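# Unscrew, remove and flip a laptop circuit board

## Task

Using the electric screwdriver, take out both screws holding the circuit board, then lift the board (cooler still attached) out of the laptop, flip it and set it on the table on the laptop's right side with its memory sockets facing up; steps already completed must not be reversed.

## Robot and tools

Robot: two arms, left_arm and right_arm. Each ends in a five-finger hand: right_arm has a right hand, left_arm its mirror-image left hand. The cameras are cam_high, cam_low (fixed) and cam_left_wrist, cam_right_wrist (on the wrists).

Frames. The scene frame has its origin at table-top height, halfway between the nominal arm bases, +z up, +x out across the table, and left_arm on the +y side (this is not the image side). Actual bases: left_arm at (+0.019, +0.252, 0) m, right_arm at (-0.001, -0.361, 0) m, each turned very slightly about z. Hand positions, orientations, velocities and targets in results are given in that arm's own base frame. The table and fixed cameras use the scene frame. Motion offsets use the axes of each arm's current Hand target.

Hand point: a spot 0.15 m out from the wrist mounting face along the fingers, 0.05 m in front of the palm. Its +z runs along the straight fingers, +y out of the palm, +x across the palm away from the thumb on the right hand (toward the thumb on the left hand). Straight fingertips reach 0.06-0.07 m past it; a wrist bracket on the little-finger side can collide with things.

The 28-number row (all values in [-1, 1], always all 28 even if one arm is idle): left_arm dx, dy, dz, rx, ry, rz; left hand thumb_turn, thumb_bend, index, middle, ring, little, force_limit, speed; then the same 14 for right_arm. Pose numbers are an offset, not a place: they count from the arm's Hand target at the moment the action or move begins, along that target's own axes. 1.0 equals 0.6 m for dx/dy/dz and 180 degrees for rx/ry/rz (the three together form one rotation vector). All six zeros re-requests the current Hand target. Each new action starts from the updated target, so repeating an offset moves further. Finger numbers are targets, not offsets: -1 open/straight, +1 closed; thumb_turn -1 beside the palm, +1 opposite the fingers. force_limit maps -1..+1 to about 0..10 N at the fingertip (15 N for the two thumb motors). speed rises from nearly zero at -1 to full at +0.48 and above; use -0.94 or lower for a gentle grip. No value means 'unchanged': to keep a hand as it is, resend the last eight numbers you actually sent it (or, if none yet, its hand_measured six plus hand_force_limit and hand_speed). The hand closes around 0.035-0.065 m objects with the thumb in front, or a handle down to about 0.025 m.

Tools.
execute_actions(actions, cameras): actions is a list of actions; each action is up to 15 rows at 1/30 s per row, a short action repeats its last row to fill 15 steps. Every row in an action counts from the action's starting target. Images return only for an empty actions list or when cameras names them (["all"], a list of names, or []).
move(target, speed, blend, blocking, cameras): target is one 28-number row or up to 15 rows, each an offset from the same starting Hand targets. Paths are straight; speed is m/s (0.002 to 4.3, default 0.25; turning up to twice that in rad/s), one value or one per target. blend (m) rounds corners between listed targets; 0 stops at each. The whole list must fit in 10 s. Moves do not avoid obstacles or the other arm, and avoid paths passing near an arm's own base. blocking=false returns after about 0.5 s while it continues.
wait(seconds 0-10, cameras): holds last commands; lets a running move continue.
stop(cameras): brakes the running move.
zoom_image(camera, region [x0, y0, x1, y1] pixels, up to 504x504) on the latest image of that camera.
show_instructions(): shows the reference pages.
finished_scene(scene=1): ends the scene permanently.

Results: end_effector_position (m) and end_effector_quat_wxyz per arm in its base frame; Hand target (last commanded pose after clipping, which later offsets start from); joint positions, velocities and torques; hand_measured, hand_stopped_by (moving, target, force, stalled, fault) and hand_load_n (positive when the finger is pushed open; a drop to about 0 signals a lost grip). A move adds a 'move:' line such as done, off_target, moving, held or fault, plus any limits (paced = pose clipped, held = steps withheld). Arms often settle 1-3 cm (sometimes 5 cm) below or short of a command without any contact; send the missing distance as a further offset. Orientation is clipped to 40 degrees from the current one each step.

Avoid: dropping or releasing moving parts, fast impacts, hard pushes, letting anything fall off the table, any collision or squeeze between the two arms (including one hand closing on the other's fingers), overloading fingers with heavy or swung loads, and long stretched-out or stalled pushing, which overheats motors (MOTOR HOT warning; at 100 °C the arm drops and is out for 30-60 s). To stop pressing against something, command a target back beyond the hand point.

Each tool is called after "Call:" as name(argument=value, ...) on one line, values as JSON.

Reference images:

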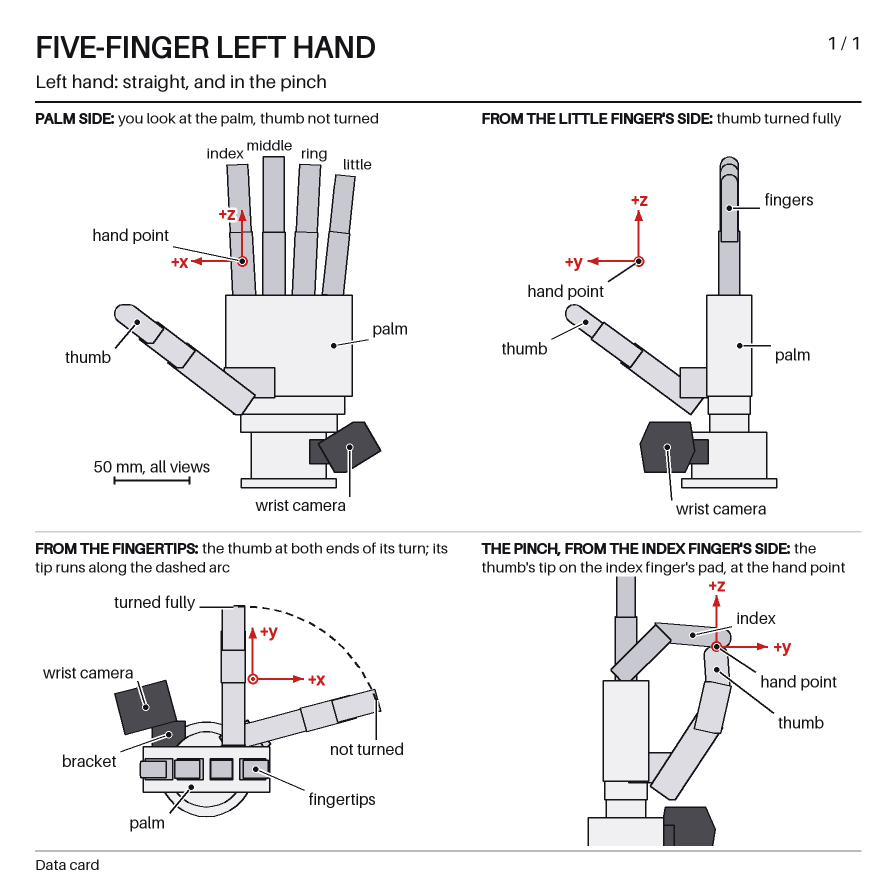

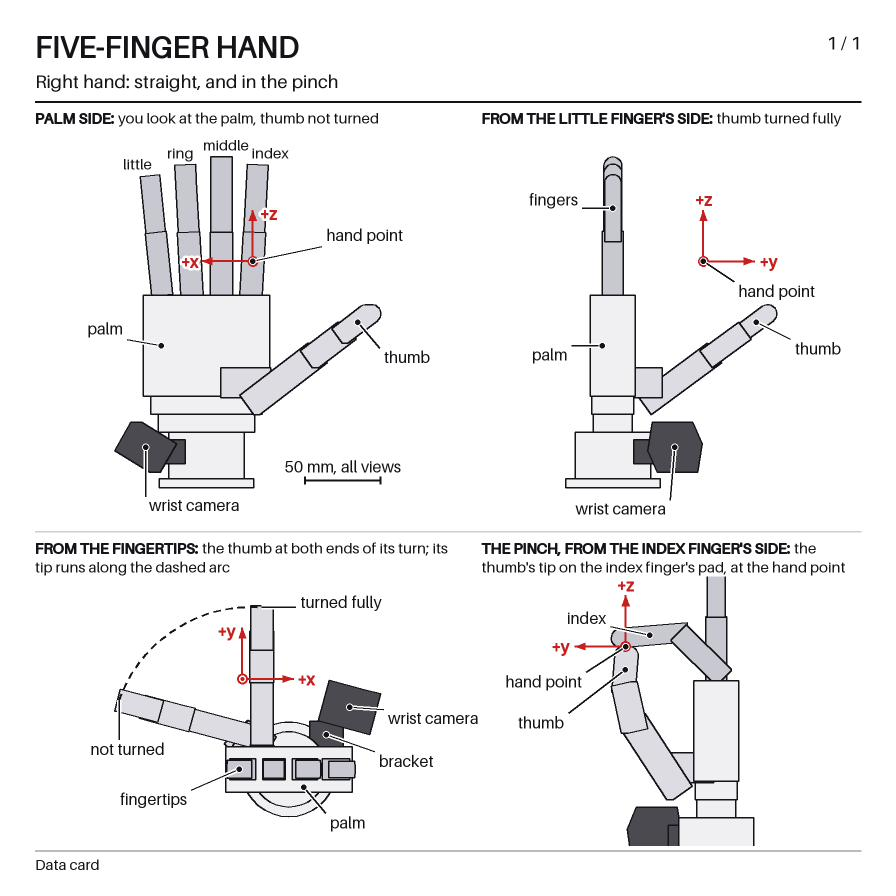

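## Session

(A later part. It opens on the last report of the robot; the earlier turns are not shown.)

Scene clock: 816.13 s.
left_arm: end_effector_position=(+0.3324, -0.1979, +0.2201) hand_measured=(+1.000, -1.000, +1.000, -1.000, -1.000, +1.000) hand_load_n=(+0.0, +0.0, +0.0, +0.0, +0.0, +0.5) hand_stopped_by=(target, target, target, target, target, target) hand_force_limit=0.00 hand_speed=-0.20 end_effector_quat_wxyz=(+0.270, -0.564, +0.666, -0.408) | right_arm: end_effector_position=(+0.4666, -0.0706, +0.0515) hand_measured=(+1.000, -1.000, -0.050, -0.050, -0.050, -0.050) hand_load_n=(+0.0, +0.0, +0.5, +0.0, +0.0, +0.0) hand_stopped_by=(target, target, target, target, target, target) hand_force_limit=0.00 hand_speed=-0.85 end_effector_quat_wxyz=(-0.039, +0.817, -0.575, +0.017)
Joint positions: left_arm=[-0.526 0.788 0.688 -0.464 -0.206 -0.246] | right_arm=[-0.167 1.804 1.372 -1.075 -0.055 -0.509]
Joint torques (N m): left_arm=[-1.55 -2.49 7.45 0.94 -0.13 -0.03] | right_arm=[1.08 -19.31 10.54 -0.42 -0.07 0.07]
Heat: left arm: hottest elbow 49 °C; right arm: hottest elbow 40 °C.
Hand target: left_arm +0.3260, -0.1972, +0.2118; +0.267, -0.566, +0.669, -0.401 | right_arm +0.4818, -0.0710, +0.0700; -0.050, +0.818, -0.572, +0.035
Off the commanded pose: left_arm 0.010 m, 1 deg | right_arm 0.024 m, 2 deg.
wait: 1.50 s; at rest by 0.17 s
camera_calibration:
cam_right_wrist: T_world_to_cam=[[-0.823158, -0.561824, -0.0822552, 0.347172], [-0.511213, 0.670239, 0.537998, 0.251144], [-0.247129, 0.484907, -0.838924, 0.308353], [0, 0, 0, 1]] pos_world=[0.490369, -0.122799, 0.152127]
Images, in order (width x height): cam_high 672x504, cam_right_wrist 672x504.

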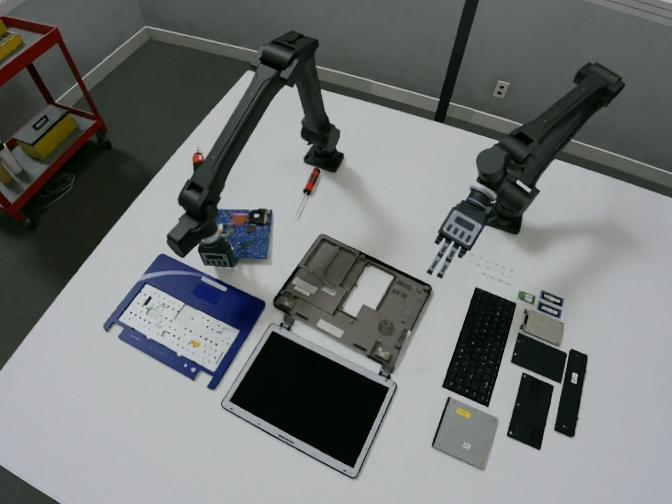

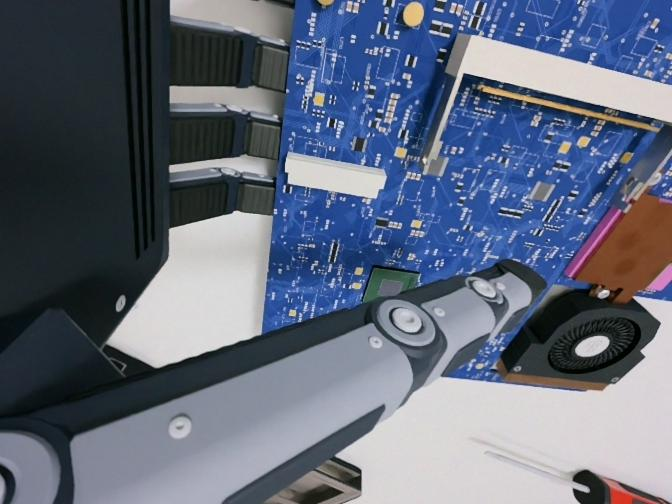

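Call:
move(target=[0,0,0,0,0,0,1,-1,1.0,-1,-1,1.0,0,-0.2,0,-0.003,-0.0248,0,0,0,1,-1,-0.3,-0.3,-0.3,-0.3,0.0,-0.94], speed=0.01, cameras=["cam_high","cam_right_wrist"])

Call:
zoom_image(camera="cam_high", region=[180, 190, 280, 290])

Scene clock: 818.90 s.
left_arm: end_effector_position=(+0.3324, -0.1979, +0.2201) hand_measured=(+1.000, -1.000, +1.000, -1.000, -1.000, +1.000) hand_load_n=(+0.0, +0.0, +0.0, +0.0, +0.0, +0.0) hand_stopped_by=(target, target, target, target, target, target) hand_force_limit=0.00 hand_speed=-0.20 end_effector_quat_wxyz=(+0.270, -0.564, +0.666, -0.408) | right_arm: end_effector_position=(+0.4609, -0.0707, +0.0673) hand_measured=(+1.000, -1.000, -0.300, -0.300, -0.300, -0.300) hand_load_n=(+0.0, +0.0, +0.0, -1.0, +0.5, +0.0) hand_stopped_by=(target, target, target, target, target, target) hand_force_limit=0.00 hand_speed=-0.94 end_effector_quat_wxyz=(-0.035, +0.819, -0.572, +0.013)
Joint positions: left_arm=[-0.526 0.788 0.688 -0.464 -0.206 -0.246] | right_arm=[-0.167 1.781 1.383 -1.119 -0.052 -0.516]
Joint torques (N m): left_arm=[-1.79 -2.67 7.45 0.98 -0.13 -0.04] | right_arm=[1.08 -18.43 11.44 -0.2 -0.18 0.08]
Heat: left arm: hottest elbow 49 °C; right arm: hottest elbow 40 °C.
Hand target: left_arm +0.3260, -0.1972, +0.2118; +0.267, -0.566, +0.669, -0.401 | right_arm +0.4817, -0.0710, +0.0850; -0.050, +0.818, -0.572, +0.035
Off the commanded pose: left_arm 0.010 m, 1 deg | right_arm 0.027 m, 3 deg.
move: off_target (right_arm)
camera_calibration:
cam_right_wrist: T_world_to_cam=[[-0.819743, -0.568107, -0.0726405, 0.341059], [-0.510543, 0.667354, 0.542204, 0.23914], [-0.259552, 0.481554, -0.837101, 0.325554], [0, 0, 0, 1]] pos_world=[0.48617, -0.122604, 0.167634]
Images, in order (width x height): cam_high 672x504, cam_right_wrist 672x504.

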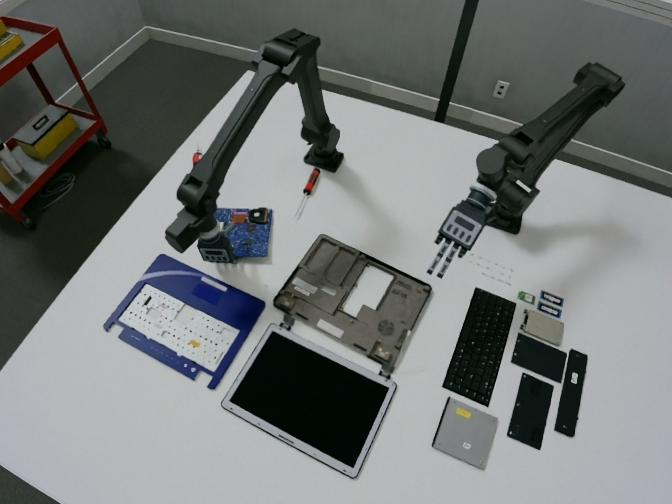

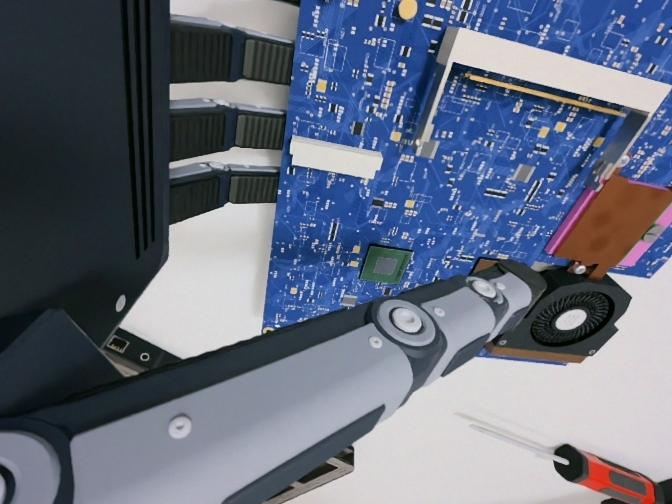

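Scaled by 5.040 from the camera's 672x504 image, which has a finer 960x720 frame.

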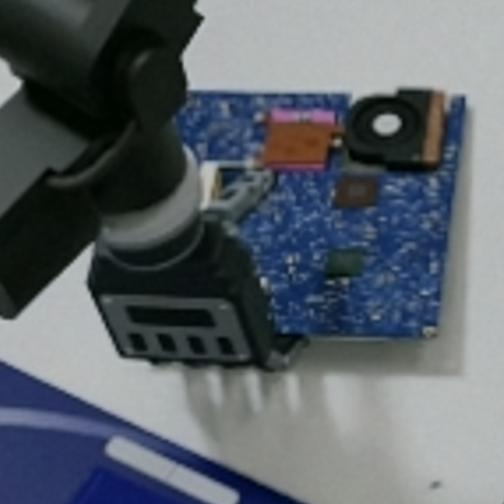

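Call:
move(target=[0,0,0,0,0,0,1,-1,1.0,-1,-1,1.0,0,-0.2,0,-0.0024,-0.0199,0,0,0,1,-1,-0.6,-0.6,-0.6,-0.6,0.0,-0.94], speed=0.007, cameras=["cam_high","cam_right_wrist"])

Call:
zoom_image(camera="cam_high", region=[180, 190, 280, 290])

Scene clock: 821.83 s.
left_arm: end_effector_position=(+0.3324, -0.1979, +0.2201) hand_measured=(+1.000, -1.000, +1.000, -1.000, -1.000, +1.000) hand_load_n=(+0.0, +0.0, +0.0, +0.0, +0.0, +0.0) hand_stopped_by=(target, target, target, target, target, target) hand_force_limit=0.00 hand_speed=-0.20 end_effector_quat_wxyz=(+0.270, -0.564, +0.666, -0.408) | right_arm: end_effector_position=(+0.4629, -0.0711, +0.0809) hand_measured=(+1.000, -1.000, -0.600, -0.600, -0.600, -0.600) hand_load_n=(+0.0, +0.0, +0.0, -1.0, +0.0, +0.0) hand_stopped_by=(target, target, target, target, target, target) hand_force_limit=0.00 hand_speed=-0.94 end_effector_quat_wxyz=(-0.036, +0.819, -0.572, +0.015)
Joint positions: left_arm=[-0.526 0.788 0.688 -0.464 -0.206 -0.246] | right_arm=[-0.167 1.769 1.406 -1.149 -0.052 -0.516]
Joint torques (N m): left_arm=[-1.9 -2.73 7.58 0.95 -0.12 -0.02] | right_arm=[1.14 -18.2 11.36 -0.16 -0.18 0.08]
Heat: left arm: hottest elbow 49 °C; right arm: hottest elbow 40 °C.
Hand target: left_arm +0.3260, -0.1972, +0.2118; +0.267, -0.566, +0.669, -0.401 | right_arm +0.4818, -0.0710, +0.0970; -0.050, +0.818, -0.572, +0.035
Off the commanded pose: left_arm 0.010 m, 1 deg | right_arm 0.025 m, 3 deg.
move: off_target (right_arm)
camera_calibration:
cam_right_wrist: T_world_to_cam=[[-0.819408, -0.568107, -0.0763203, 0.343625], [-0.513251, 0.667877, 0.538994, 0.234592], [-0.255234, 0.480827, -0.838845, 0.335758], [0, 0, 0, 1]] pos_world=[0.487671, -0.122904, 0.181431]
Images, in order (width x height): cam_high 672x504, cam_right_wrist 672x504.

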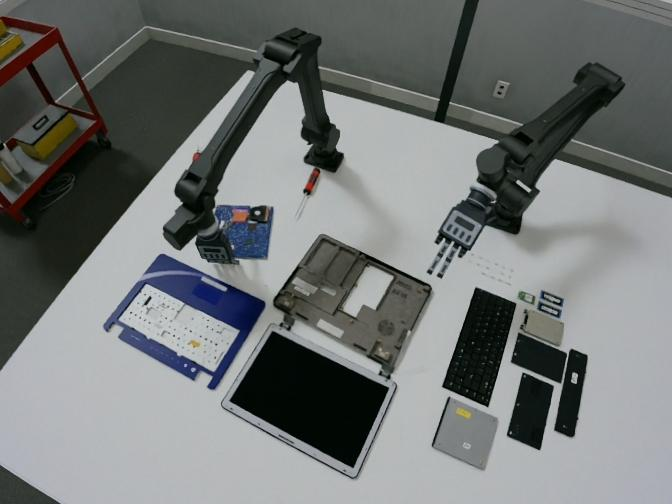

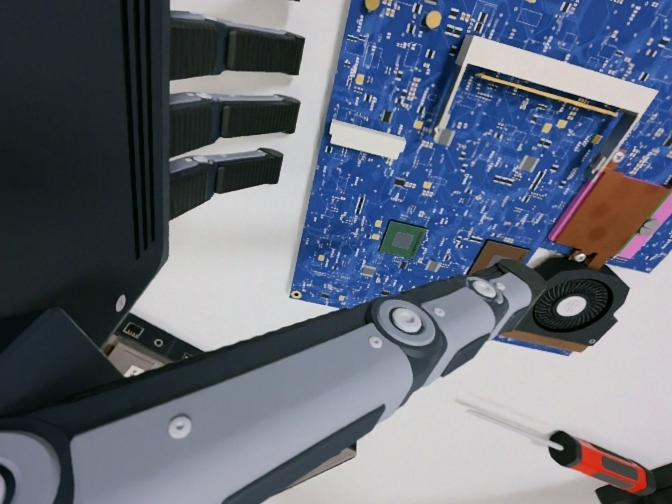

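Scaled by 5.040 from the camera's 672x504 image, which has a finer 960x720 frame.

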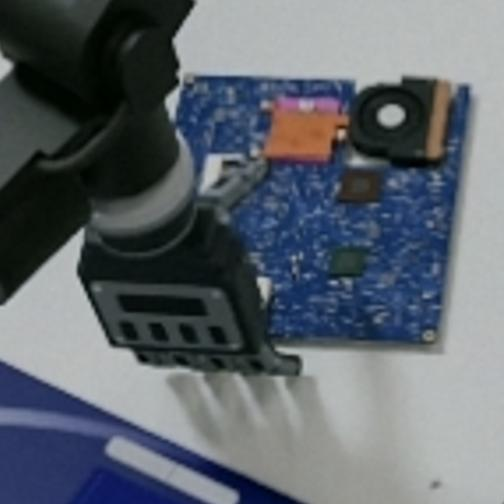

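Call:
move(target=[0,0,0,0,0,0,1,-1,1.0,-1,-1,1.0,0,-0.2,0,-0.0244,-0.1985,0,0,0,1,-1,-0.6,-0.6,-0.6,-0.6,0.0,-0.94], speed=0.1, cameras=["cam_high","cam_right_wrist"])

Call:
zoom_image(camera="cam_high", region=[180, 190, 280, 290])

Scene clock: 824.53 s.
left_arm: end_effector_position=(+0.3324, -0.1979, +0.2201) hand_measured=(+1.000, -1.000, +1.000, -1.000, -1.000, +1.000) hand_load_n=(+0.0, +0.0, +0.0, +0.0, +0.0, +0.0) hand_stopped_by=(target, target, target, target, target, target) hand_force_limit=0.00 hand_speed=-0.20 end_effector_quat_wxyz=(+0.270, -0.564, +0.666, -0.408) | right_arm: end_effector_position=(+0.4703, -0.0723, +0.1984) hand_measured=(+1.000, -1.000, -0.600, -0.600, -0.600, -0.600) hand_load_n=(+0.0, +0.0, +0.0, +0.0, +0.0, +0.0) hand_stopped_by=(target, target, target, target, target, target) hand_force_limit=0.00 hand_speed=-0.94 end_effector_quat_wxyz=(-0.038, +0.819, -0.572, +0.018)
Joint positions: left_arm=[-0.526 0.788 0.688 -0.464 -0.206 -0.246] | right_arm=[-0.167 1.718 1.653 -1.44 -0.052 -0.516]
Joint torques (N m): left_arm=[-1.73 -2.55 7.49 1.03 -0.14 -0.04] | right_arm=[1.08 -18.26 12.18 -0.47 -0.18 0.07]
Heat: left arm: hottest elbow 49 °C; right arm: hottest elbow 41 °C.
Hand target: left_arm +0.3260, -0.1972, +0.2118; +0.267, -0.566, +0.669, -0.401 | right_arm +0.4818, -0.0710, +0.2170; -0.050, +0.818, -0.572, +0.035
Off the commanded pose: left_arm 0.010 m, 1 deg | right_arm 0.022 m, 2 deg.
move: off_target (right_arm)
camera_calibration:
cam_right_wrist: T_world_to_cam=[[-0.818809, -0.568246, -0.0815355, 0.35872], [-0.517144, 0.66848, 0.534505, 0.178671], [-0.249226, 0.479823, -0.841223, 0.434342], [0, 0, 0, 1]] pos_world=[0.494371, -0.124004, 0.299127]
Images, in order (width x height): cam_high 672x504, cam_right_wrist 672x504.

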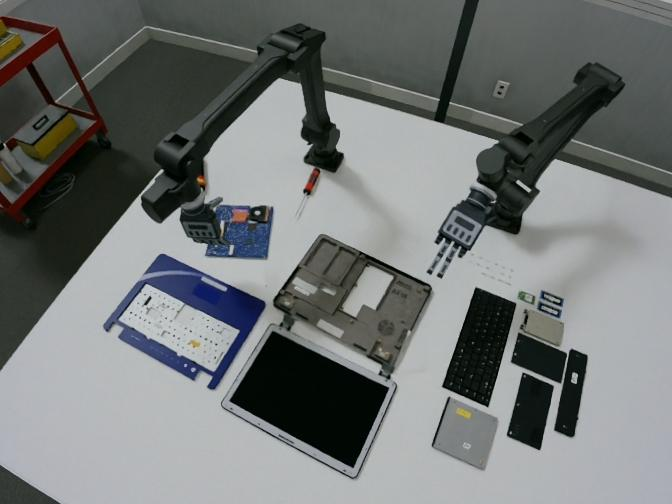

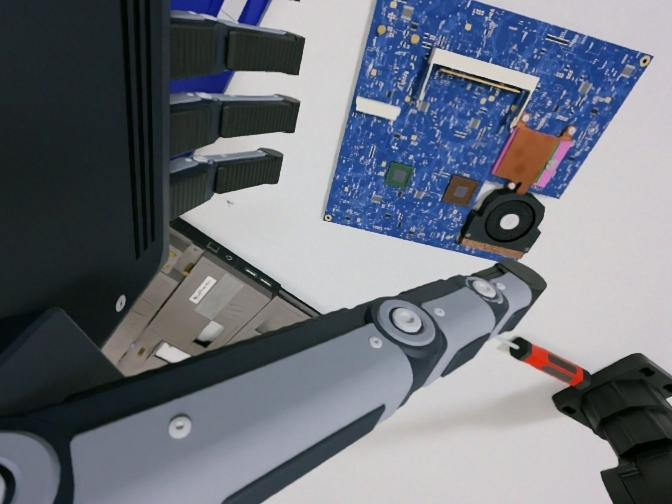

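Scaled by 5.040 from the camera's 672x504 image, which has a finer 960x720 frame.

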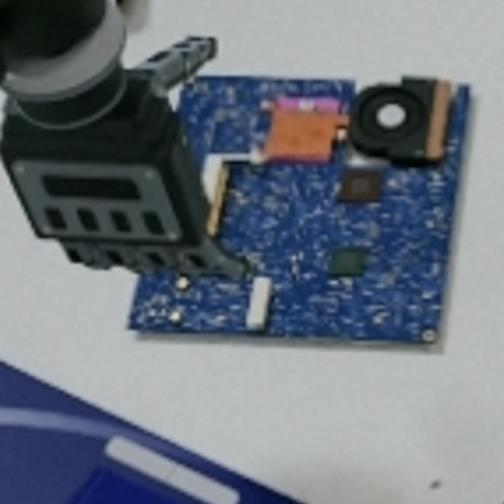

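Call:
finished_scene()

The scene is finished: the task was done.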